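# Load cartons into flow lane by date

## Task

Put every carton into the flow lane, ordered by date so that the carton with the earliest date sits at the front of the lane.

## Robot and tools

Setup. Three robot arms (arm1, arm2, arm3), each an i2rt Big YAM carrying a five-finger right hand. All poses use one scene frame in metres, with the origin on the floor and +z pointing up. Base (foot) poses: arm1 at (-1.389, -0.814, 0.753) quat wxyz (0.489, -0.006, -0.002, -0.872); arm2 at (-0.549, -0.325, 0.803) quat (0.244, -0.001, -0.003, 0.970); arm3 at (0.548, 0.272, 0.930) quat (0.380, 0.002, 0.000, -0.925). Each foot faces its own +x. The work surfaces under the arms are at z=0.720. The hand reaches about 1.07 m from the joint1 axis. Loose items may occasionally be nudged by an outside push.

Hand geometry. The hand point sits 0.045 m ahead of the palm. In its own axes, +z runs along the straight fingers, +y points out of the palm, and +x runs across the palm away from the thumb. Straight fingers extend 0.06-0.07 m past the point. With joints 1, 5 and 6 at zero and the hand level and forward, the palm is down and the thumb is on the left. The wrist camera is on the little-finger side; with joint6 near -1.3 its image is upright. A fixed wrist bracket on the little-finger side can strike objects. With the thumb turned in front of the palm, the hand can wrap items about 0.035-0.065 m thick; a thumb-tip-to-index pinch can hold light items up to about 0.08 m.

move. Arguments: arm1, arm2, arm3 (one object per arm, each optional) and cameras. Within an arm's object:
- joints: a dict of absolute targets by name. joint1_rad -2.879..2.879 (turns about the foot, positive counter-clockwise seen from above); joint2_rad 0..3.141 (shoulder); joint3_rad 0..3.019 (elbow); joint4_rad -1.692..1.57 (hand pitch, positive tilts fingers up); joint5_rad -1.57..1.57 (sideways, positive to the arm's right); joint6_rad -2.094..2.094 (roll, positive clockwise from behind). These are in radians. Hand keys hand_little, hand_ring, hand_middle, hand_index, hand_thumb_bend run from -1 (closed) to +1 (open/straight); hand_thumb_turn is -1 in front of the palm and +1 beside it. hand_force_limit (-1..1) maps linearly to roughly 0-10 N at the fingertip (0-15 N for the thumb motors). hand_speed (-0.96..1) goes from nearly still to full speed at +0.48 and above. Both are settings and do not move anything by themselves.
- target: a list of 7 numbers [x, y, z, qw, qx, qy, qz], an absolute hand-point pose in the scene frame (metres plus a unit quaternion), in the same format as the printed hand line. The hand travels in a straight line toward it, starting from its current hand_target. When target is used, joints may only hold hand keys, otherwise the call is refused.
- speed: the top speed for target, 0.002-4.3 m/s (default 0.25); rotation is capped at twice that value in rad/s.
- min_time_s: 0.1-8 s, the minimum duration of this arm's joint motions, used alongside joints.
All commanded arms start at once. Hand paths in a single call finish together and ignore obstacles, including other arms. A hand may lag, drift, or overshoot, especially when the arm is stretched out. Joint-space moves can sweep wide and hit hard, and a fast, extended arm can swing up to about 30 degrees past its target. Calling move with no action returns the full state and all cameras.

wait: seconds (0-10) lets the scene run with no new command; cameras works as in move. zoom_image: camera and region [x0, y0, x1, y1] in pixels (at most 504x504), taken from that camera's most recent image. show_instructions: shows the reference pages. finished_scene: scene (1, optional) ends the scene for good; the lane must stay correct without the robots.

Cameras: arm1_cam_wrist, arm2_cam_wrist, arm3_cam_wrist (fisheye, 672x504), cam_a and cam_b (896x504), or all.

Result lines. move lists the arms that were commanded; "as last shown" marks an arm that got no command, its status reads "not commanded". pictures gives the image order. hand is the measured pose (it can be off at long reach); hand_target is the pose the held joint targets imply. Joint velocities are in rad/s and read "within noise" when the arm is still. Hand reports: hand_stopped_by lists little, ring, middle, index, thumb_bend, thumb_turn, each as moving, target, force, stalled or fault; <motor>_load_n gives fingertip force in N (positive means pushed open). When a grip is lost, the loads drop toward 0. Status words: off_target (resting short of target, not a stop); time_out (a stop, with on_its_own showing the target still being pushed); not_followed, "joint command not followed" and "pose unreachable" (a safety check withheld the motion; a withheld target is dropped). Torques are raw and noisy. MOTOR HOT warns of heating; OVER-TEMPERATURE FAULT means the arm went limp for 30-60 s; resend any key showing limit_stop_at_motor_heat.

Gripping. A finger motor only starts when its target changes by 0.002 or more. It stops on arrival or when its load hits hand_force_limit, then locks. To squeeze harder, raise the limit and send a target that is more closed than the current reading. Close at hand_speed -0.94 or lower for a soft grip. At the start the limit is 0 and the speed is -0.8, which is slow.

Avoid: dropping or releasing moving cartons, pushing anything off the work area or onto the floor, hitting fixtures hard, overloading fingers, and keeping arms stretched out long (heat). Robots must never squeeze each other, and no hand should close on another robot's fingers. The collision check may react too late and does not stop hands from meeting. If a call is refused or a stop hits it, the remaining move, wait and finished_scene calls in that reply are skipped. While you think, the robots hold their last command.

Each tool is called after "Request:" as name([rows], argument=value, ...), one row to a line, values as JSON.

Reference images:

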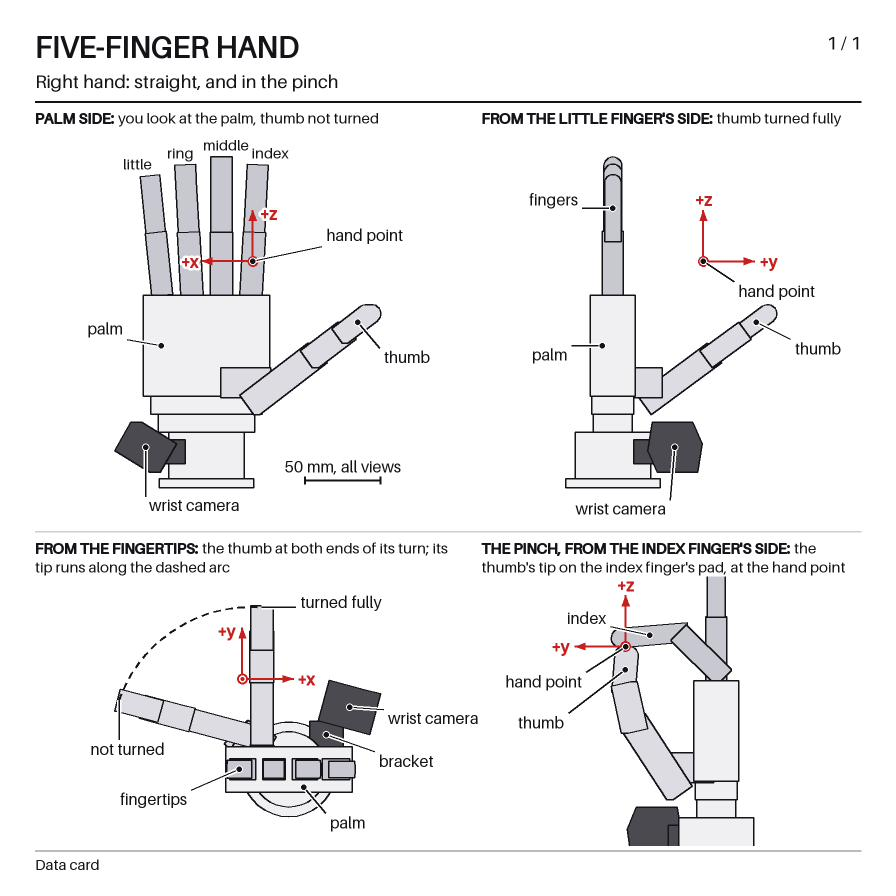

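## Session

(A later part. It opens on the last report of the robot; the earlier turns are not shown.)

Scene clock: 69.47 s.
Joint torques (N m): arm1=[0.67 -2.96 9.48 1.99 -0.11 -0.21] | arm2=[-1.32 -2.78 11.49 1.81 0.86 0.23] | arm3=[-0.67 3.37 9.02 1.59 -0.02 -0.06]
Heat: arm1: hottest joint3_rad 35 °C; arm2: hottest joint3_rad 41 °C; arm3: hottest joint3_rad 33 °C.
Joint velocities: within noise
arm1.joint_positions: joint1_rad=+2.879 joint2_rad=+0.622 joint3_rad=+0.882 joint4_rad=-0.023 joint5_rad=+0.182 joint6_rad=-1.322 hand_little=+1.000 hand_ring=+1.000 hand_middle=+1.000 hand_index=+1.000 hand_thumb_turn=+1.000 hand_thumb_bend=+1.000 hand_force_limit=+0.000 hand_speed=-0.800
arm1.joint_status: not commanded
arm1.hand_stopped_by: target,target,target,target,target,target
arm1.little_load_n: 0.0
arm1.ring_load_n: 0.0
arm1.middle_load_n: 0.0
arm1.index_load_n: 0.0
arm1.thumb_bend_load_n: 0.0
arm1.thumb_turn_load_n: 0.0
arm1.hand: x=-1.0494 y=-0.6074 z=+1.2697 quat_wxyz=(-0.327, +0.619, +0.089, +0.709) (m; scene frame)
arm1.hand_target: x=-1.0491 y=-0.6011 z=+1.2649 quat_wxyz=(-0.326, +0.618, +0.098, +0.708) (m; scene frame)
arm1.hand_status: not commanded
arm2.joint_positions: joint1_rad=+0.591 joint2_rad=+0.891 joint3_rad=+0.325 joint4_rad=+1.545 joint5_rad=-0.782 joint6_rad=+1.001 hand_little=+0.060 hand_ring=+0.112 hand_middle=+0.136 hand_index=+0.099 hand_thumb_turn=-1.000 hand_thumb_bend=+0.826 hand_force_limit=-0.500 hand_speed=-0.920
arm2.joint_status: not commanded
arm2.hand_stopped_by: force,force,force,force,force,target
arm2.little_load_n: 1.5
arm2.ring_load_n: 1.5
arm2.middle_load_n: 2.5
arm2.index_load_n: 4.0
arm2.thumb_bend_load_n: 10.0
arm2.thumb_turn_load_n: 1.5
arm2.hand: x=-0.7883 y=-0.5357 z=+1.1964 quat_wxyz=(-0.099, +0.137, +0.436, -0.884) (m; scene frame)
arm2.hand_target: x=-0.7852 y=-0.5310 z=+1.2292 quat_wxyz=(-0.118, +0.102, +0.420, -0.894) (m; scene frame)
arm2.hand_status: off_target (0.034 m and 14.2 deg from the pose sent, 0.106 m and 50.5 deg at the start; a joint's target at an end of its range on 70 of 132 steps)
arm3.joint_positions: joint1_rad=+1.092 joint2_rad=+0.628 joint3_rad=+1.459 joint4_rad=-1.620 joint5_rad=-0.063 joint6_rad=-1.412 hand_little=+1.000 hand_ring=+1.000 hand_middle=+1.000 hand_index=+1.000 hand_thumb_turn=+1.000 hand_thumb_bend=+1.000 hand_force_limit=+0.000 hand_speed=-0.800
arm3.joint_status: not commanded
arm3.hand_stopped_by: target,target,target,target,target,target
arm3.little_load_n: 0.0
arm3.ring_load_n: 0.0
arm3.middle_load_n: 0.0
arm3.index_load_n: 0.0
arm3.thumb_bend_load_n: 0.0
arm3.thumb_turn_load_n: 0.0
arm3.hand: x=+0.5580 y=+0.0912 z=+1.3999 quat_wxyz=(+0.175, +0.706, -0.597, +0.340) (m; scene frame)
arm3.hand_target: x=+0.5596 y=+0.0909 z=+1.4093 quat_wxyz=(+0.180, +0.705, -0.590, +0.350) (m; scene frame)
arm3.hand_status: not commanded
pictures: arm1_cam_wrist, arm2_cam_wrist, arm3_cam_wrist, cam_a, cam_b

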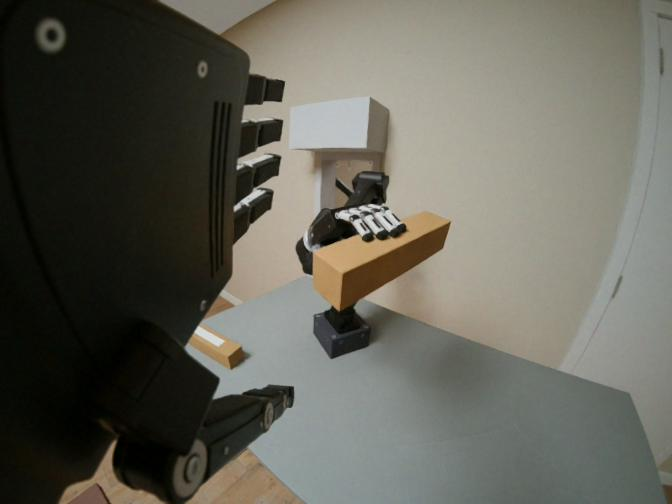

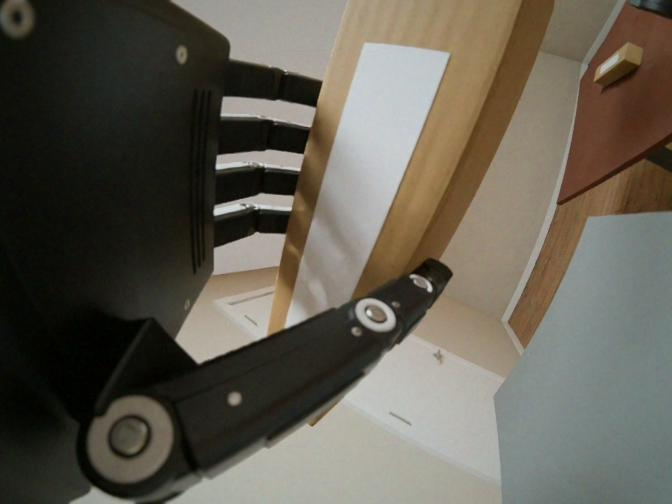

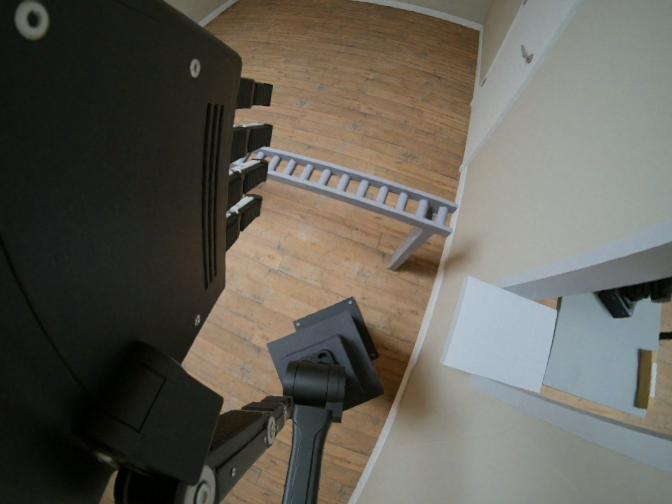

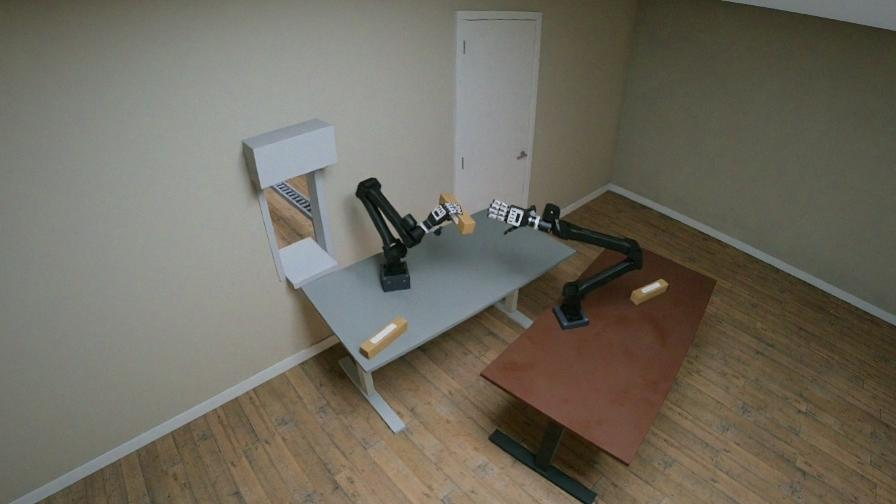

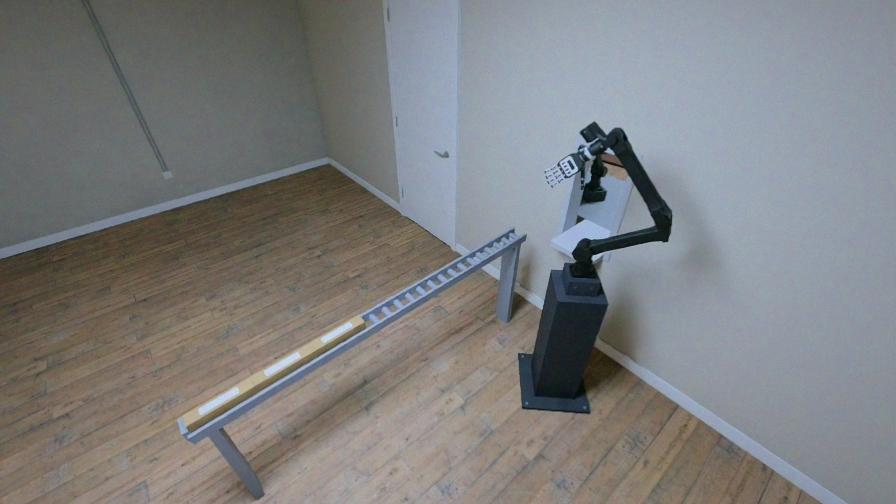

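Request:
move(arm2={"target": [-0.76, -0.69, 1.00, 0.0990, -0.2391, -0.8924, 0.3697], "speed": 0.15}, arm1={"joints": {"joint1_rad": 0.4, "joint2_rad": 0.7, "joint3_rad": 1.5, "joint4_rad": -1.2, "joint5_rad": 0}, "min_time_s": 6}, cameras=["arm2_cam_wrist", "cam_a"])

Scene clock: 77.30 s.
Joint torques (N m): arm1=[-1.32 -0.97 11.69 1.09 -0.07 -0.21] | arm2=[1.32 -6.01 13.94 1.72 0.03 0.17] | arm3=[-0.85 3.25 9.03 1.59 -0.03 -0.06]
Heat: arm1: hottest joint3_rad 36 °C; arm2: hottest joint3_rad 43 °C; arm3: hottest joint3_rad 34 °C.
move: arm1 done; arm2 off_target
Joint velocities: within noise
arm1.joint_positions: joint1_rad=+0.410 joint2_rad=+0.692 joint3_rad=+1.463 joint4_rad=-1.191 joint5_rad=+0.003 joint6_rad=-1.322 hand_little=+1.000 hand_ring=+1.000 hand_middle=+1.000 hand_index=+1.000 hand_thumb_turn=+1.000 hand_thumb_bend=+1.000 hand_force_limit=+0.000 hand_speed=-0.800
arm1.joint_status: all done
arm1.hand_stopped_by: target,target,target,target,target,target
arm1.little_load_n: 0.0
arm1.ring_load_n: 0.0
arm1.middle_load_n: 0.0
arm1.index_load_n: 0.0
arm1.thumb_bend_load_n: -0.5
arm1.thumb_turn_load_n: 0.0
arm1.hand: x=-1.4740 y=-1.0732 z=+1.2966 quat_wxyz=(+0.368, +0.468, -0.693, +0.406)
arm1.hand_target: x=-1.4763 y=-1.0703 z=+1.3117 quat_wxyz=(+0.378, +0.466, -0.688, +0.409)
arm1.hand_status: not commanded
arm2.joint_positions: joint1_rad=+1.432 joint2_rad=+1.056 joint3_rad=+0.826 joint4_rad=-0.619 joint5_rad=-0.070 joint6_rad=-0.081 hand_little=+0.060 hand_ring=+0.112 hand_middle=+0.136 hand_index=+0.099 hand_thumb_turn=-1.000 hand_thumb_bend=+0.826 hand_force_limit=-0.500 hand_speed=-0.920
arm2.joint_status: not commanded
arm2.hand_stopped_by: force,force,force,force,force,target
arm2.little_load_n: 2.5
arm2.ring_load_n: 1.5
arm2.middle_load_n: 3.0
arm2.index_load_n: 5.0
arm2.thumb_bend_load_n: 9.0
arm2.thumb_turn_load_n: 2.5
arm2.hand: x=-0.7526 y=-0.6677 z=+0.9655 quat_wxyz=(-0.092, +0.243, +0.904, -0.339)
arm2.hand_target: x=-0.7589 y=-0.6882 z=+1.0004 quat_wxyz=(-0.099, +0.239, +0.892, -0.370)
arm2.hand_status: off_target (0.042 m and 3.9 deg from the pose sent, 0.251 m and 81.4 deg at the start)
arm3: as last shown

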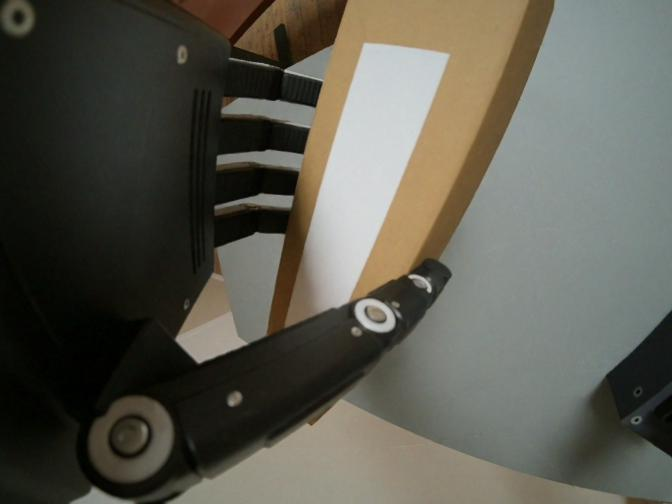

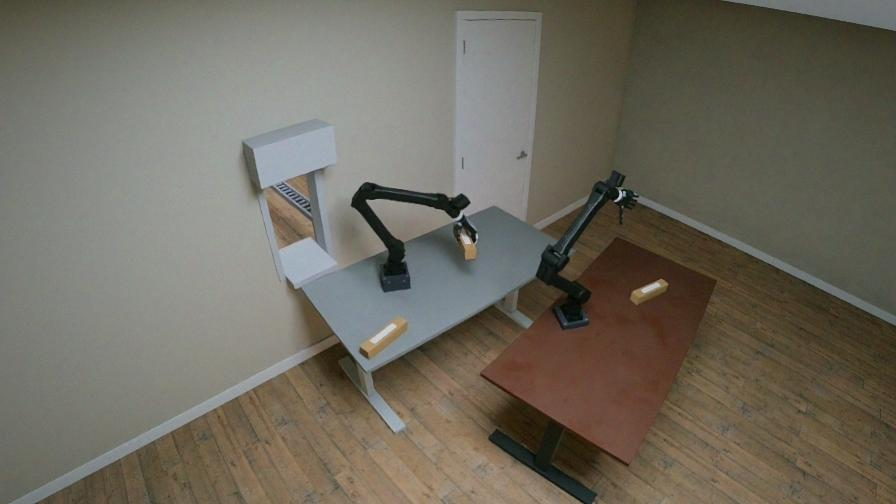

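Request:
move(arm2={"target": [-0.766, -0.705, 0.812, 0.1071, -0.2356, -0.8793, 0.3998], "speed": 0.12}, arm1={"target": [-1.60, -1.27, 1.00, 0.1768, -0.4268, 0.8194, -0.3394], "speed": 0.15, "joints": {"hand_speed": 0.2, "hand_index": 0.44, "hand_middle": 0.44, "hand_ring": 0.44, "hand_little": 0.44, "hand_thumb_turn": -1}}, cameras=["arm1_cam_wrist", "arm2_cam_wrist", "cam_a"])

Scene clock: 82.57 s.
Joint torques (N m): arm1=[-1.26 -16.21 12.64 -0.75 -0.65 -0.17] | arm2=[1.38 -7.88 7.3 2.86 0.04 0.17] | arm3=[-0.73 3.25 9.05 1.61 -0.03 -0.07]
Heat: arm1: hottest joint3_rad 36 °C; arm2: hottest joint3_rad 43 °C; arm3: hottest joint3_rad 34 °C.
move: arm1 off_target; arm2 off_target
Joint velocities: within noise
arm1.joint_positions: joint1_rad=-0.063 joint2_rad=+1.716 joint3_rad=+1.695 joint4_rad=-1.587 joint5_rad=-0.784 joint6_rad=-1.572 hand_little=+0.440 hand_ring=+0.440 hand_middle=+0.440 hand_index=+0.440 hand_thumb_turn=-1.000 hand_thumb_bend=+1.000 hand_force_limit=+0.000 hand_speed=+0.200
arm1.joint_status: all done
arm1.hand_stopped_by: target,target,target,target,target,target
arm1.little_load_n: 0.0
arm1.ring_load_n: 0.0
arm1.middle_load_n: 0.0
arm1.index_load_n: 0.0
arm1.thumb_bend_load_n: 0.0
arm1.thumb_turn_load_n: 0.0
arm1.hand: x=-1.5890 y=-1.2629 z=+0.9936 quat_wxyz=(-0.186, +0.423, -0.822, +0.333)
arm1.hand_target: x=-1.5998 y=-1.2696 z=+1.0000 quat_wxyz=(-0.176, +0.427, -0.819, +0.339)
arm1.hand_status: off_target (0.015 m and 1.4 deg from the pose sent, 0.378 m and 65.6 deg at the start)
arm2.joint_positions: joint1_rad=+1.439 joint2_rad=+1.380 joint3_rad=+0.537 joint4_rad=+0.089 joint5_rad=-0.067 joint6_rad=-0.071 hand_little=+0.060 hand_ring=+0.112 hand_middle=+0.136 hand_index=+0.099 hand_thumb_turn=-1.000 hand_thumb_bend=+0.826 hand_force_limit=-0.500 hand_speed=-0.920
arm2.joint_status: not commanded
arm2.hand_stopped_by: force,force,force,force,force,target
arm2.little_load_n: 2.0
arm2.ring_load_n: 2.0
arm2.middle_load_n: 3.0
arm2.index_load_n: 5.5
arm2.thumb_bend_load_n: 9.0
arm2.thumb_turn_load_n: 2.5
arm2.hand: x=-0.7648 y=-0.6900 z=+0.8023 quat_wxyz=(-0.105, +0.239, +0.887, -0.380)
arm2.hand_target: x=-0.7658 y=-0.7046 z=+0.8125 quat_wxyz=(-0.107, +0.236, +0.879, -0.400)
arm2.hand_status: off_target (0.018 m and 2.4 deg from the pose sent, 0.158 m and 7.8 deg at the start)
arm3: as last shown

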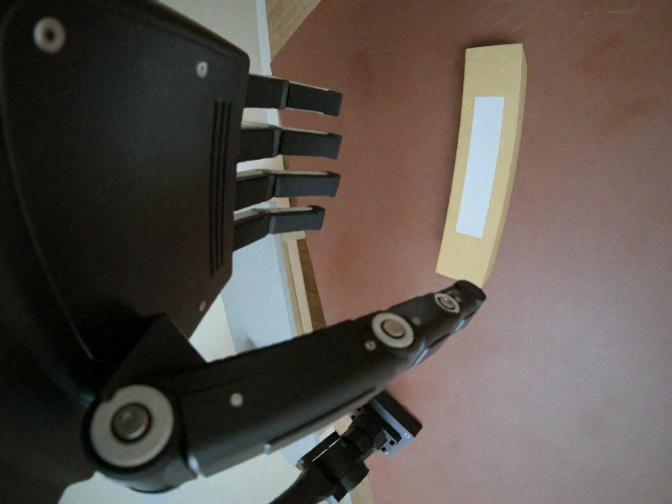

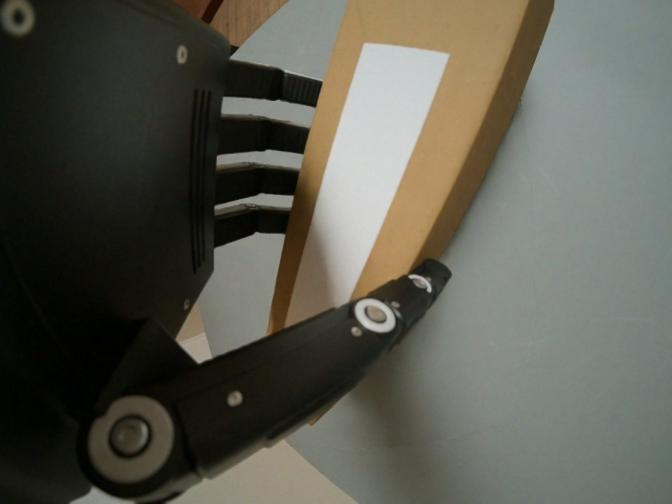

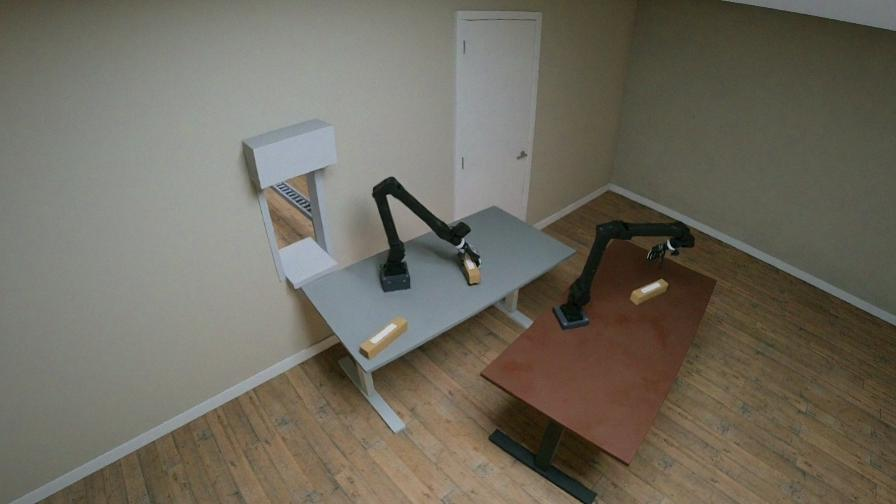

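Request:
move(arm2={"target": [-0.766, -0.705, 0.780, 0.1050, -0.2370, -0.884, 0.3900], "speed": 0.06}, cameras=["arm2_cam_wrist"])

Scene clock: 83.90 s.
Joint torques (N m): arm1=[-1.26 -16.21 12.64 -0.73 -0.66 -0.18] | arm2=[1.38 -8.59 6.5 2.78 0.04 0.17] | arm3=[-0.62 3.31 9.03 1.61 -0.03 -0.06]
Heat: arm1: hottest joint3_rad 36 °C; arm2: hottest joint3_rad 43 °C; arm3: hottest joint3_rad 34 °C.
move: arm2 off_target
Joint velocities: within noise
arm1, arm3: as last shown
arm1.hand_target: x=-1.5997 y=-1.2696 z=+1.0000 quat_wxyz=(-0.176, +0.427, -0.819, +0.339)
arm2.joint_positions: joint1_rad=+1.441 joint2_rad=+1.480 joint3_rad=+0.525 joint4_rad=+0.179 joint5_rad=-0.063 joint6_rad=-0.071 hand_little=+0.060 hand_ring=+0.112 hand_middle=+0.136 hand_index=+0.099 hand_thumb_turn=-1.000 hand_thumb_bend=+0.826 hand_force_limit=-0.500 hand_speed=-0.920
arm2.joint_status: not commanded
arm2.hand_stopped_by: force,force,force,force,force,target
arm2.little_load_n: 2.5
arm2.ring_load_n: 1.5
arm2.middle_load_n: 3.5
arm2.index_load_n: 5.0
arm2.thumb_bend_load_n: 9.0
arm2.thumb_turn_load_n: 2.5
arm2.hand: x=-0.7648 y=-0.6901 z=+0.7712 quat_wxyz=(-0.103, +0.240, +0.891, -0.371)
arm2.hand_target: x=-0.7657 y=-0.7046 z=+0.7803 quat_wxyz=(-0.105, +0.237, +0.884, -0.390)
arm2.hand_status: off_target (0.017 m and 2.4 deg from the pose sent, 0.027 m and 1.2 deg at the start)

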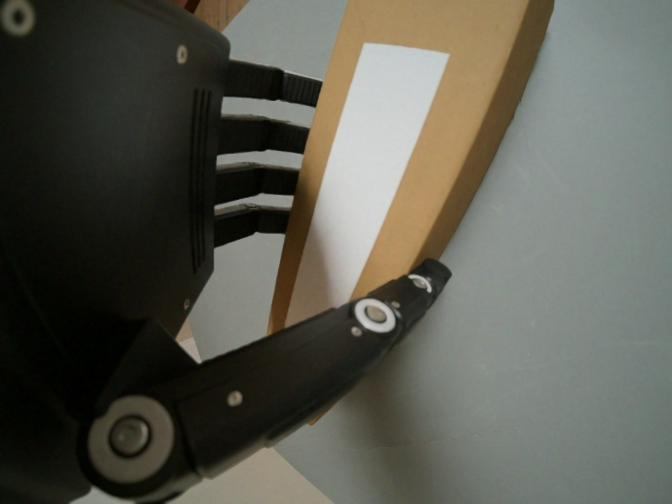

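Request:
move(arm2={"target": [-0.766, -0.705, 0.763, 0.1050, -0.2370, -0.884, 0.3900], "speed": 0.04}, cameras=["arm2_cam_wrist"])

Scene clock: 85.10 s.
Joint torques (N m): arm1=[-1.26 -16.21 12.64 -0.77 -0.66 -0.18] | arm2=[1.49 -7.71 5.71 2.85 0.05 0.15] | arm3=[-0.67 3.43 9.05 1.61 -0.03 -0.06]
Heat: arm1: hottest joint3_rad 37 °C; arm2: hottest joint3_rad 43 °C; arm3: hottest joint3_rad 34 °C.
move: arm2 done
Joint velocities: within noise
arm1, arm3: as last shown
arm2.joint_positions: joint1_rad=+1.441 joint2_rad=+1.522 joint3_rad=+0.520 joint4_rad=+0.250 joint5_rad=-0.063 joint6_rad=-0.069 hand_little=+0.060 hand_ring=+0.112 hand_middle=+0.136 hand_index=+0.099 hand_thumb_turn=-1.000 hand_thumb_bend=+0.826 hand_force_limit=-0.500 hand_speed=-0.920
arm2.joint_status: not commanded
arm2.hand_stopped_by: force,force,force,force,force,target
arm2.little_load_n: 2.0
arm2.ring_load_n: 1.5
arm2.middle_load_n: 3.0
arm2.index_load_n: 5.0
arm2.thumb_bend_load_n: 9.0
arm2.thumb_turn_load_n: 2.5
arm2.hand: x=-0.7686 y=-0.6956 z=+0.7630 quat_wxyz=(-0.107, +0.239, +0.887, -0.381)
arm2.hand_target: x=-0.7658 y=-0.7047 z=+0.7632 quat_wxyz=(-0.105, +0.237, +0.884, -0.390)
arm2.hand_status: done (0.010 m and 1.1 deg from the pose sent, 0.017 m and 2.4 deg at the start)

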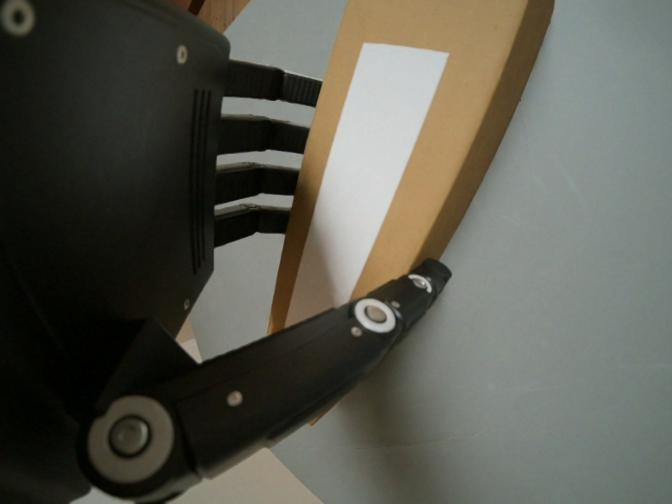

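Request:
move(arm2={"target": [-0.766, -0.700, 0.758, 0.1010, -0.2385, -0.890, 0.3760], "speed": 0.04}, cameras=["arm2_cam_wrist"])

Scene clock: 86.27 s.
Joint torques (N m): arm1=[-1.32 -16.15 12.64 -0.76 -0.65 -0.18] | arm2=[0.73 -7.12 6.35 1.61 -0.08 0.09] | arm3=[-0.62 3.19 9.06 1.58 -0.02 -0.06]
Heat: arm1: hottest joint3_rad 37 °C; arm2: hottest joint3_rad 43 °C; arm3: hottest joint3_rad 34 °C.
move: arm2 done
Joint velocities: within noise
arm1, arm3: as last shown
arm2.joint_positions: joint1_rad=+1.441 joint2_rad=+1.522 joint3_rad=+0.520 joint4_rad=+0.249 joint5_rad=-0.063 joint6_rad=-0.069 hand_little=+0.060 hand_ring=+0.112 hand_middle=+0.136 hand_index=+0.099 hand_thumb_turn=-1.000 hand_thumb_bend=+0.826 hand_force_limit=-0.500 hand_speed=-0.920
arm2.joint_status: not commanded
arm2.hand_stopped_by: force,force,force,force,force,target
arm2.little_load_n: 2.0
arm2.ring_load_n: 1.5
arm2.middle_load_n: 3.0
arm2.index_load_n: 5.0
arm2.thumb_bend_load_n: 9.0
arm2.thumb_turn_load_n: 2.5
arm2.hand: x=-0.7684 y=-0.6954 z=+0.7626 quat_wxyz=(-0.107, +0.239, +0.887, -0.381)
arm2.hand_target: x=-0.7659 y=-0.6998 z=+0.7580 quat_wxyz=(-0.101, +0.238, +0.890, -0.376)
arm2.hand_status: done (0.007 m and 0.9 deg from the pose sent, 0.007 m and 1.0 deg at the start)

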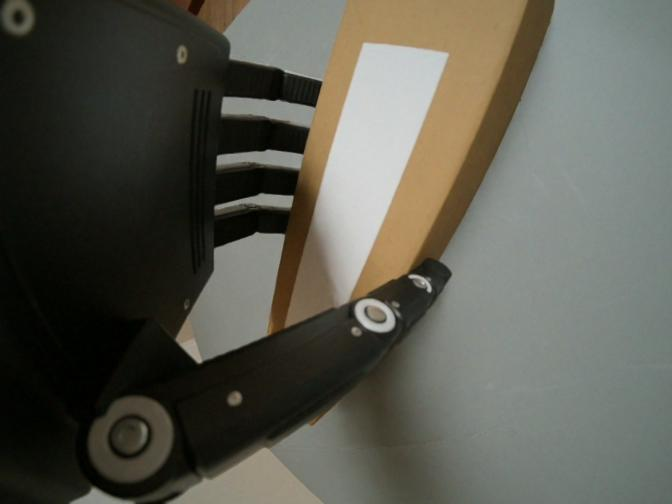

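Request:
move(arm2={"joints": {"hand_speed": -0.85, "hand_index": 0.44, "hand_middle": 0.44, "hand_ring": 0.44, "hand_little": 0.44, "hand_thumb_bend": 1.0}}, arm1={"target": [-1.631, -1.298, 0.875, 0.2209, -0.5332, 0.7545, -0.3125], "speed": 0.15}, cameras=["arm1_cam_wrist", "arm2_cam_wrist"])

Request:
zoom_image(camera="arm1_cam_wrist", region=[330, 20, 580, 330])

Scene clock: 89.07 s.
Joint torques (N m): arm1=[-0.85 -18.73 11.7 -1.24 -0.42 -0.19] | arm2=[0.73 -7.65 6.34 1.65 -0.08 0.09] | arm3=[-0.67 3.43 9.01 1.59 -0.03 -0.07]
Heat: arm1: hottest joint3_rad 37 °C; arm2: hottest joint3_rad 42 °C; arm3: hottest joint3_rad 34 °C.
move: arm1 off_target; arm2 done
Joint velocities: within noise
arm1.joint_positions: joint1_rad=-0.063 joint2_rad=+1.977 joint3_rad=+1.746 joint4_rad=-1.624 joint5_rad=-0.753 joint6_rad=-1.937 hand_little=+0.440 hand_ring=+0.440 hand_middle=+0.440 hand_index=+0.440 hand_thumb_turn=-1.000 hand_thumb_bend=+1.000 hand_force_limit=+0.000 hand_speed=+0.200
arm1.joint_status: not commanded
arm1.hand_stopped_by: target,target,target,target,target,target
arm1.little_load_n: 0.0
arm1.ring_load_n: 0.0
arm1.middle_load_n: 0.0
arm1.index_load_n: 0.0
arm1.thumb_bend_load_n: 0.0
arm1.thumb_turn_load_n: 0.0
arm1.hand: x=-1.6218 y=-1.2905 z=+0.8743 quat_wxyz=(-0.227, +0.528, -0.757, +0.311)
arm1.hand_target: x=-1.6308 y=-1.2978 z=+0.8750 quat_wxyz=(-0.220, +0.533, -0.755, +0.313)
arm1.hand_status: off_target (0.012 m and 1.0 deg from the pose sent, 0.131 m and 15.5 deg at the start)
arm2.joint_positions: joint1_rad=+1.441 joint2_rad=+1.527 joint3_rad=+0.520 joint4_rad=+0.248 joint5_rad=-0.063 joint6_rad=-0.069 hand_little=+0.440 hand_ring=+0.440 hand_middle=+0.440 hand_index=+0.440 hand_thumb_turn=-1.000 hand_thumb_bend=+1.000 hand_force_limit=-0.500 hand_speed=-0.850
arm2.joint_status: all done
arm2.hand_stopped_by: target,target,target,target,target,target
arm2.little_load_n: 0.0
arm2.ring_load_n: 0.0
arm2.middle_load_n: 0.0
arm2.index_load_n: 0.0
arm2.thumb_bend_load_n: 0.0
arm2.thumb_turn_load_n: 0.0
arm2.hand: x=-0.7677 y=-0.6945 z=+0.7605 quat_wxyz=(-0.106, +0.240, +0.888, -0.378)
arm2.hand_target: x=-0.7658 y=-0.6997 z=+0.7581 quat_wxyz=(-0.101, +0.238, +0.890, -0.376)
arm2.hand_status: not commanded
arm3: as last shown

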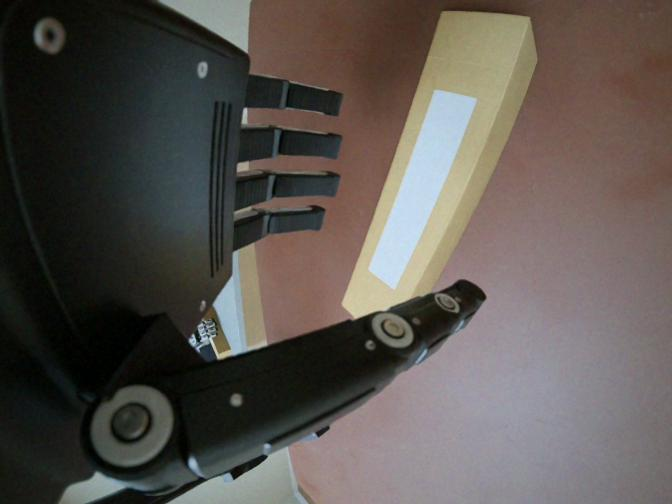

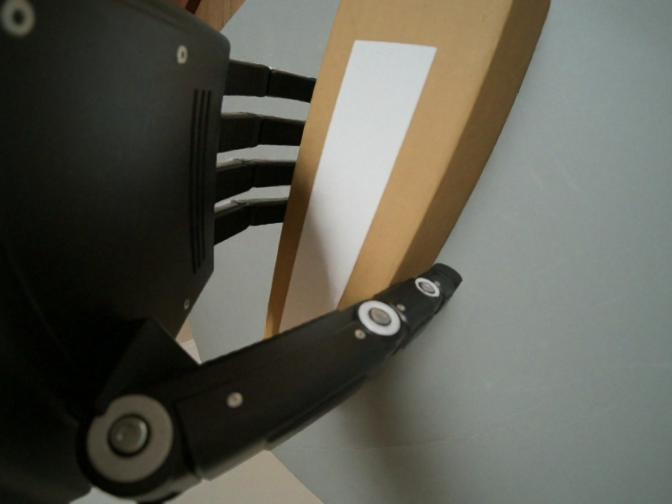

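Scaled by 1.626 from the camera's image (finer frame: 960x720).

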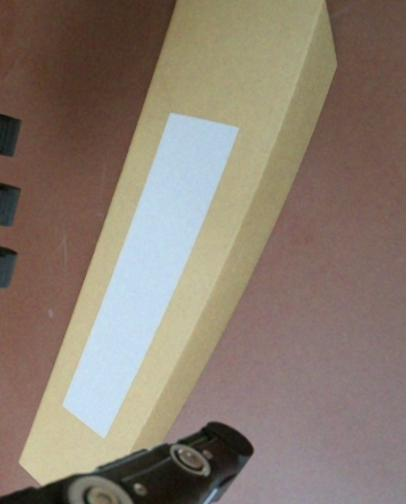

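Request:
move(arm1={"target": [-1.624, -1.303, 0.764, 0.2209, -0.5332, 0.7545, -0.3125], "speed": 0.12}, arm2={"target": [-0.766, -0.700, 0.90, 0.099, -0.2391, -0.8924, 0.3697], "speed": 0.12}, cameras=["arm1_cam_wrist", "arm2_cam_wrist", "cam_a"])

Scene clock: 91.70 s.
Joint torques (N m): arm1=[0.44 -15.33 5.42 1.65 0.61 -0.17] | arm2=[0.73 -7.59 10.81 1.39 -0.08 0.09] | arm3=[-0.73 3.31 9.02 1.61 -0.02 -0.07]
Heat: arm1: hottest joint3_rad 37 °C; arm2: hottest joint3_rad 42 °C; arm3: hottest joint3_rad 34 °C.
move: arm1 off_target; arm2 off_target
Joint velocities: within noise
arm1.joint_positions: joint1_rad=-0.064 joint2_rad=+2.020 joint3_rad=+1.652 joint4_rad=-1.437 joint5_rad=-0.787 joint6_rad=-1.922 hand_little=+0.440 hand_ring=+0.440 hand_middle=+0.440 hand_index=+0.440 hand_thumb_turn=-1.000 hand_thumb_bend=+1.000 hand_force_limit=+0.000 hand_speed=+0.200
arm1.joint_status: not commanded
arm1.hand_stopped_by: target,target,target,target,target,target
arm1.little_load_n: 0.0
arm1.ring_load_n: 0.0
arm1.middle_load_n: 2.5
arm1.index_load_n: 0.0
arm1.thumb_bend_load_n: 0.0
arm1.thumb_turn_load_n: 0.0
arm1.hand: x=-1.6230 y=-1.3031 z=+0.8145 quat_wxyz=(-0.212, +0.526, -0.754, +0.332)
arm1.hand_target: x=-1.6223 y=-1.3000 z=+0.7665 quat_wxyz=(-0.222, +0.533, -0.754, +0.313)
arm1.hand_status: off_target (0.051 m and 2.6 deg from the pose sent, 0.111 m and 1.1 deg at the start)
arm2.joint_positions: joint1_rad=+1.441 joint2_rad=+1.201 joint3_rad=+0.678 joint4_rad=-0.293 joint5_rad=-0.063 joint6_rad=-0.069 hand_little=+0.440 hand_ring=+0.440 hand_middle=+0.440 hand_index=+0.440 hand_thumb_turn=-1.000 hand_thumb_bend=+1.000 hand_force_limit=-0.500 hand_speed=-0.850
arm2.joint_status: not commanded
arm2.hand_stopped_by: target,target,target,target,target,target
arm2.little_load_n: 0.0
arm2.ring_load_n: 0.0
arm2.middle_load_n: 0.0
arm2.index_load_n: 0.0
arm2.thumb_bend_load_n: 0.0
arm2.thumb_turn_load_n: 0.0
arm2.hand: x=-0.7615 y=-0.6858 z=+0.8804 quat_wxyz=(-0.096, +0.243, +0.898, -0.353)
arm2.hand_target: x=-0.7656 y=-0.6995 z=+0.9001 quat_wxyz=(-0.099, +0.239, +0.892, -0.370)
arm2.hand_status: off_target (0.025 m and 2.1 deg from the pose sent, 0.140 m and 1.3 deg at the start)
arm3: as last shown
arm3.index_load_n: 0.5

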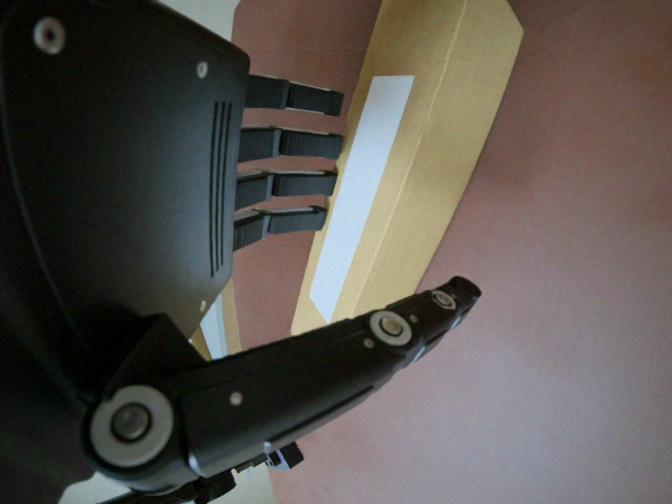

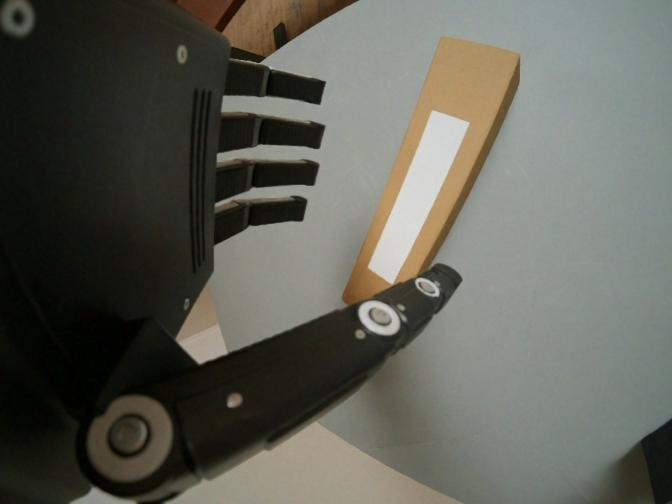

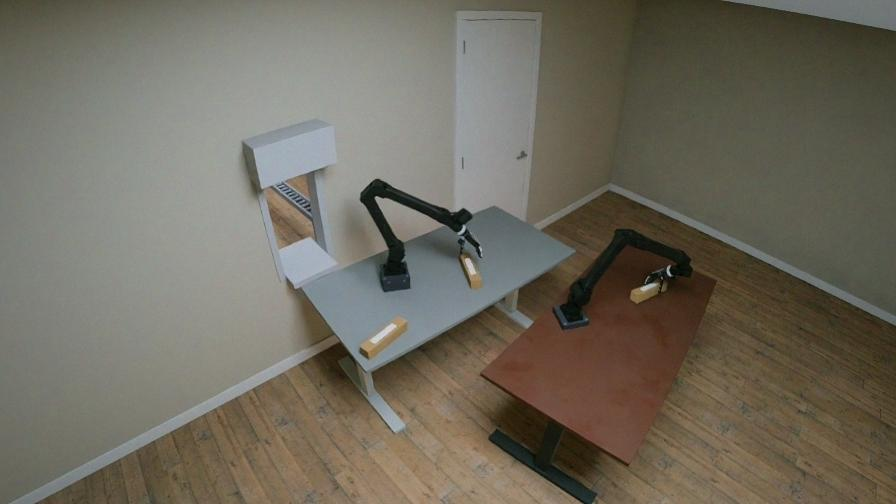

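Request:
move(arm1={"target": [-1.624, -1.300, 0.875, 0.2209, -0.5332, 0.7545, -0.3125], "speed": 0.12})

Request:
move(arm1={"target": [-1.609, -1.318, 0.880, 0.2209, -0.5332, 0.7545, -0.3125], "speed": 0.12}, cameras=["arm1_cam_wrist", "arm2_cam_wrist"])

Request:
zoom_image(camera="arm1_cam_wrist", region=[230, 10, 550, 330])

Request:
zoom_image(camera="arm2_cam_wrist", region=[230, 10, 550, 330])

Scene clock: 94.20 s.
Joint torques (N m): arm1=[0.21 -20.72 11.45 -1.26 -0.41 -0.15] | arm2=[0.79 -7.53 10.8 1.46 -0.08 0.08] | arm3=[-0.56 3.31 9.02 1.62 -0.03 -0.06]
Heat: arm1: hottest joint3_rad 37 °C; arm2: hottest joint3_rad 43 °C; arm3: hottest joint3_rad 34 °C.
move: arm1 off_target
Joint velocities: within noise
arm1.joint_positions: joint1_rad=-0.064 joint2_rad=+1.990 joint3_rad=+1.735 joint4_rad=-1.610 joint5_rad=-0.756 joint6_rad=-1.925 hand_little=+0.440 hand_ring=+0.440 hand_middle=+0.440 hand_index=+0.440 hand_thumb_turn=-1.000 hand_thumb_bend=+1.000 hand_force_limit=+0.000 hand_speed=+0.200
arm1.joint_status: not commanded
arm1.hand_stopped_by: target,target,target,target,target,target
arm1.little_load_n: 0.0
arm1.ring_load_n: 0.0
arm1.middle_load_n: -0.5
arm1.index_load_n: 0.0
arm1.thumb_bend_load_n: 0.0
arm1.thumb_turn_load_n: 0.0
arm1.hand: x=-1.6208 y=-1.2901 z=+0.8642 quat_wxyz=(-0.233, +0.521, -0.761, +0.309)
arm1.hand_target: x=-1.6238 y=-1.2997 z=+0.8751 quat_wxyz=(-0.221, +0.533, -0.755, +0.313)
arm1.hand_status: off_target (0.015 m and 2.2 deg from the pose sent, 0.061 m and 2.6 deg at the start)
arm2: as last shown
arm2.hand_target: x=-0.7657 y=-0.6995 z=+0.9001 quat_wxyz=(-0.099, +0.239, +0.892, -0.370)
arm3.joint_positions: joint1_rad=+1.092 joint2_rad=+0.628 joint3_rad=+1.459 joint4_rad=-1.620 joint5_rad=-0.063 joint6_rad=-1.412 hand_little=+1.000 hand_ring=+1.000 hand_middle=+1.000 hand_index=+1.000 hand_thumb_turn=+1.000 hand_thumb_bend=+1.000 hand_force_limit=+0.000 hand_speed=-0.800
arm3.joint_status: not commanded
arm3.hand_stopped_by: target,target,target,target,target,target
arm3.little_load_n: 0.0
arm3.ring_load_n: 0.0
arm3.middle_load_n: 0.0
arm3.index_load_n: 0.0
arm3.thumb_bend_load_n: 0.0
arm3.thumb_turn_load_n: 0.0
arm3.hand: x=+0.5580 y=+0.0912 z=+1.3999 quat_wxyz=(+0.175, +0.706, -0.597, +0.340)
arm3.hand_target: x=+0.5596 y=+0.0909 z=+1.4093 quat_wxyz=(+0.180, +0.705, -0.590, +0.350)
arm3.hand_status: not commanded
pictures: none

Scene clock: 95.30 s.
Joint torques (N m): arm1=[-0.03 -20.07 11.82 -0.62 -0.59 0.11] | arm2=[0.79 -7.53 10.8 1.47 -0.08 0.09] | arm3=[-0.73 3.43 9.03 1.58 -0.02 -0.06]
Heat: arm1: hottest joint3_rad 37 °C; arm2: hottest joint3_rad 43 °C; arm3: hottest joint3_rad 34 °C.
move: arm1 off_target
Joint velocities: within noise
arm1.joint_positions: joint1_rad=-0.024 joint2_rad=+1.990 joint3_rad=+1.761 joint4_rad=-1.610 joint5_rad=-0.761 joint6_rad=-1.901 hand_little=+0.440 hand_ring=+0.440 hand_middle=+0.440 hand_index=+0.440 hand_thumb_turn=-1.000 hand_thumb_bend=+1.000 hand_force_limit=+0.000 hand_speed=+0.200
arm1.joint_status: not commanded
arm1.hand_stopped_by: target,target,target,target,target,target
arm1.little_load_n: 0.0
arm1.ring_load_n: 0.0
arm1.middle_load_n: 0.0
arm1.index_load_n: 0.0
arm1.thumb_bend_load_n: 0.0
arm1.thumb_turn_load_n: 0.0
arm1.hand: x=-1.6044 y=-1.3055 z=+0.8725 quat_wxyz=(-0.233, +0.531, -0.754, +0.308)
arm1.hand_target: x=-1.6087 y=-1.3176 z=+0.8801 quat_wxyz=(-0.221, +0.533, -0.754, +0.313)
arm1.hand_status: off_target (0.015 m and 1.5 deg from the pose sent, 0.034 m and 2.2 deg at the start)
arm2, arm3: as last shown

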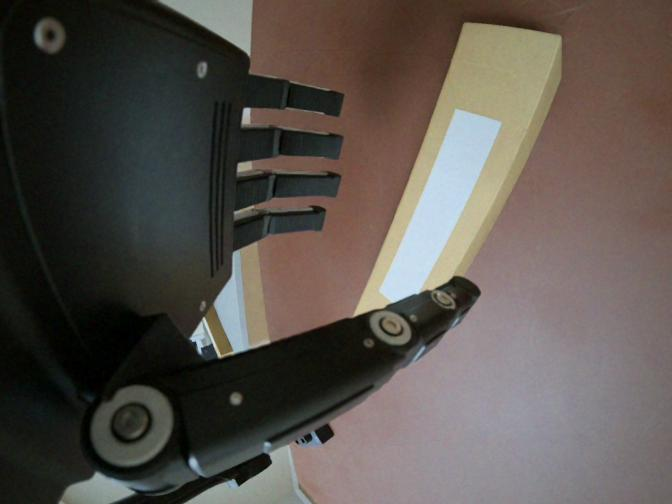

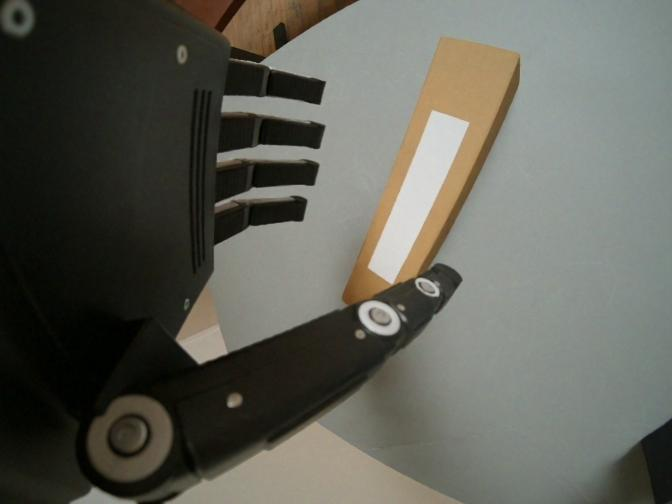

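Scaled by 1.575 from the camera's image (finer frame: 960x720).

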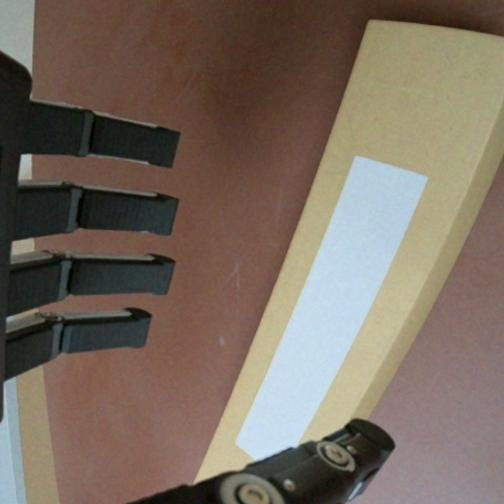

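Scaled by 1.575 from the camera's image (finer frame: 960x720).

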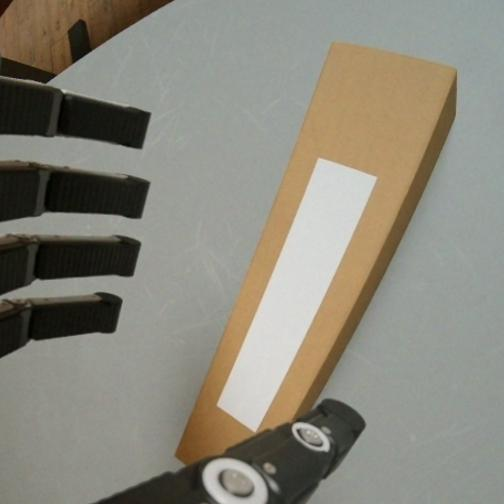

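Request:
move(arm1={"target": [-1.608, -1.320, 0.792, 0.2168, -0.5233, 0.7614, -0.3154], "speed": 0.08}, cameras=["arm1_cam_wrist"])

Scene clock: 98.67 s.
Joint torques (N m): arm1=[0.15 -19.08 7.34 -0.38 -0.64 0.1] | arm2=[0.73 -7.65 10.81 1.44 -0.09 0.09] | arm3=[-0.73 3.25 9.05 1.61 -0.02 -0.06]
Heat: arm1: hottest joint3_rad 37 °C; arm2: hottest joint3_rad 44 °C; arm3: hottest joint3_rad 35 °C.
move: arm1 off_target
Joint velocities: within noise
arm1.joint_positions: joint1_rad=-0.024 joint2_rad=+2.036 joint3_rad=+1.666 joint4_rad=-1.386 joint5_rad=-0.765 joint6_rad=-1.864 hand_little=+0.440 hand_ring=+0.440 hand_middle=+0.440 hand_index=+0.440 hand_thumb_turn=-1.000 hand_thumb_bend=+1.000 hand_force_limit=+0.000 hand_speed=+0.200
arm1.joint_status: not commanded
arm1.hand_stopped_by: target,target,target,target,target,target
arm1.little_load_n: 0.0
arm1.ring_load_n: 0.0
arm1.middle_load_n: 0.0
arm1.index_load_n: 0.0
arm1.thumb_bend_load_n: 0.0
arm1.thumb_turn_load_n: 0.0
arm1.hand: x=-1.6134 y=-1.3213 z=+0.8066 quat_wxyz=(-0.204, +0.531, -0.758, +0.321)
arm1.hand_target: x=-1.6078 y=-1.3197 z=+0.7922 quat_wxyz=(-0.217, +0.523, -0.761, +0.315)
arm1.hand_status: off_target (0.016 m and 1.9 deg from the pose sent, 0.082 m and 2.3 deg at the start)
arm2, arm3: as last shown

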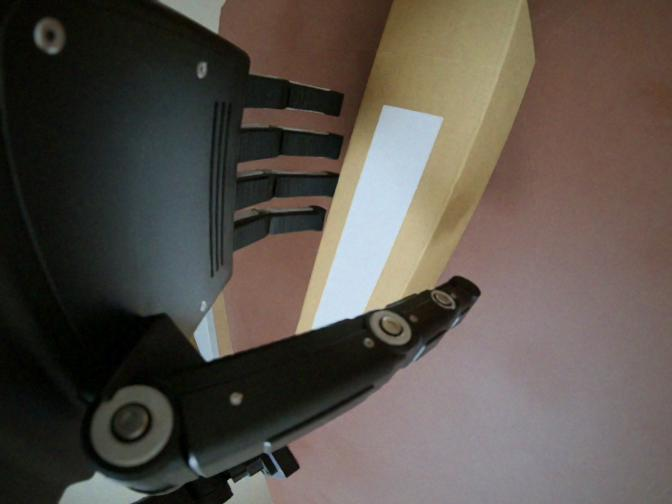

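Request:
move(arm1={"target": [-1.606, -1.320, 0.835, 0.2168, -0.5233, 0.7614, -0.3154], "speed": 0.1})

Request:
move(arm1={"target": [-1.594, -1.322, 0.835, 0.2168, -0.5233, 0.7614, -0.3154], "speed": 0.1}, cameras=["arm1_cam_wrist"])

Request:
zoom_image(camera="arm1_cam_wrist", region=[230, 10, 550, 330])

Scene clock: 100.27 s.
Joint torques (N m): arm1=[0.38 -21.71 11.34 -1.16 -0.63 0.11] | arm2=[0.79 -7.71 10.8 1.43 -0.08 0.08] | arm3=[-0.67 3.31 9.05 1.59 -0.03 -0.07]
Heat: arm1: hottest joint3_rad 37 °C; arm2: hottest joint3_rad 44 °C; arm3: hottest joint3_rad 35 °C.
move: arm1 off_target
Joint velocities: within noise
arm1.joint_positions: joint1_rad=-0.024 joint2_rad=+2.025 joint3_rad=+1.671 joint4_rad=-1.458 joint5_rad=-0.766 joint6_rad=-1.860 hand_little=+0.440 hand_ring=+0.440 hand_middle=+0.440 hand_index=+0.440 hand_thumb_turn=-1.000 hand_thumb_bend=+1.000 hand_force_limit=+0.000 hand_speed=+0.200
arm1.joint_status: not commanded
arm1.hand_stopped_by: target,target,target,target,target,target
arm1.little_load_n: 0.0
arm1.ring_load_n: 0.0
arm1.middle_load_n: 0.0
arm1.index_load_n: 0.0
arm1.thumb_bend_load_n: 0.0
arm1.thumb_turn_load_n: 0.0
arm1.hand: x=-1.6046 y=-1.3080 z=+0.8183 quat_wxyz=(-0.229, +0.519, -0.763, +0.310)
arm1.hand_target: x=-1.6056 y=-1.3195 z=+0.8350 quat_wxyz=(-0.217, +0.523, -0.761, +0.316)
arm1.hand_status: off_target (0.021 m and 1.6 deg from the pose sent, 0.029 m and 1.9 deg at the start)
arm2, arm3: as last shown
arm3.middle_load_n: -0.5
pictures: none

Scene clock: 101.30 s.
Joint torques (N m): arm1=[0.26 -21.6 9.36 -0.43 -0.61 0.11] | arm2=[0.85 -7.71 10.81 1.43 -0.08 0.08] | arm3=[-0.67 3.31 9.06 1.62 -0.02 -0.06]
Heat: arm1: hottest joint3_rad 37 °C; arm2: hottest joint3_rad 44 °C; arm3: hottest joint3_rad 35 °C.
move: arm1 off_target
Joint velocities: within noise
arm1.joint_positions: joint1_rad=-0.004 joint2_rad=+2.011 joint3_rad=+1.671 joint4_rad=-1.449 joint5_rad=-0.771 joint6_rad=-1.834 hand_little=+0.440 hand_ring=+0.440 hand_middle=+0.440 hand_index=+0.440 hand_thumb_turn=-1.000 hand_thumb_bend=+1.000 hand_force_limit=+0.000 hand_speed=+0.200
arm1.joint_status: not commanded
arm1.hand_stopped_by: target,target,target,target,target,target
arm1.little_load_n: -0.5
arm1.ring_load_n: 0.0
arm1.middle_load_n: 0.0
arm1.index_load_n: 0.0
arm1.thumb_bend_load_n: 0.0
arm1.thumb_turn_load_n: 0.0
arm1.hand: x=-1.5949 y=-1.3141 z=+0.8260 quat_wxyz=(-0.226, +0.520, -0.762, +0.311)
arm1.hand_target: x=-1.5940 y=-1.3218 z=+0.8351 quat_wxyz=(-0.217, +0.523, -0.761, +0.316)
arm1.hand_status: off_target (0.012 m and 1.2 deg from the pose sent, 0.024 m and 1.6 deg at the start)
arm2, arm3: as last shown
arm3.middle_load_n: 0.0

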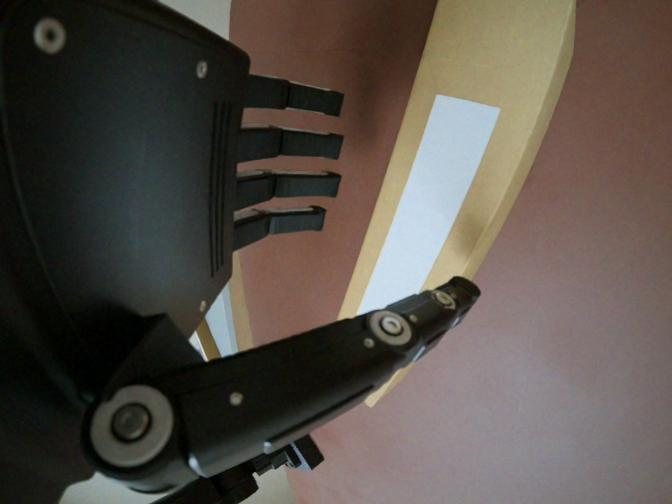

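Scaled by 1.575 from the camera's image (finer frame: 960x720).

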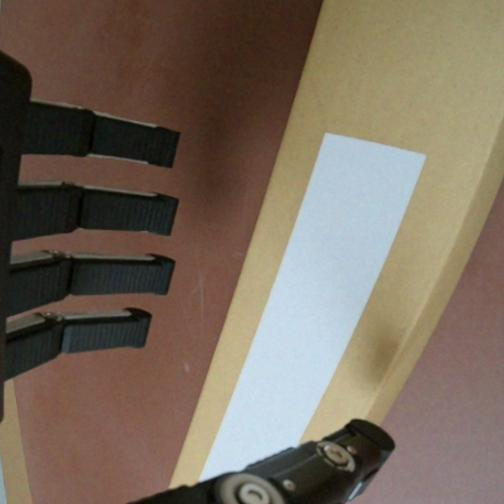

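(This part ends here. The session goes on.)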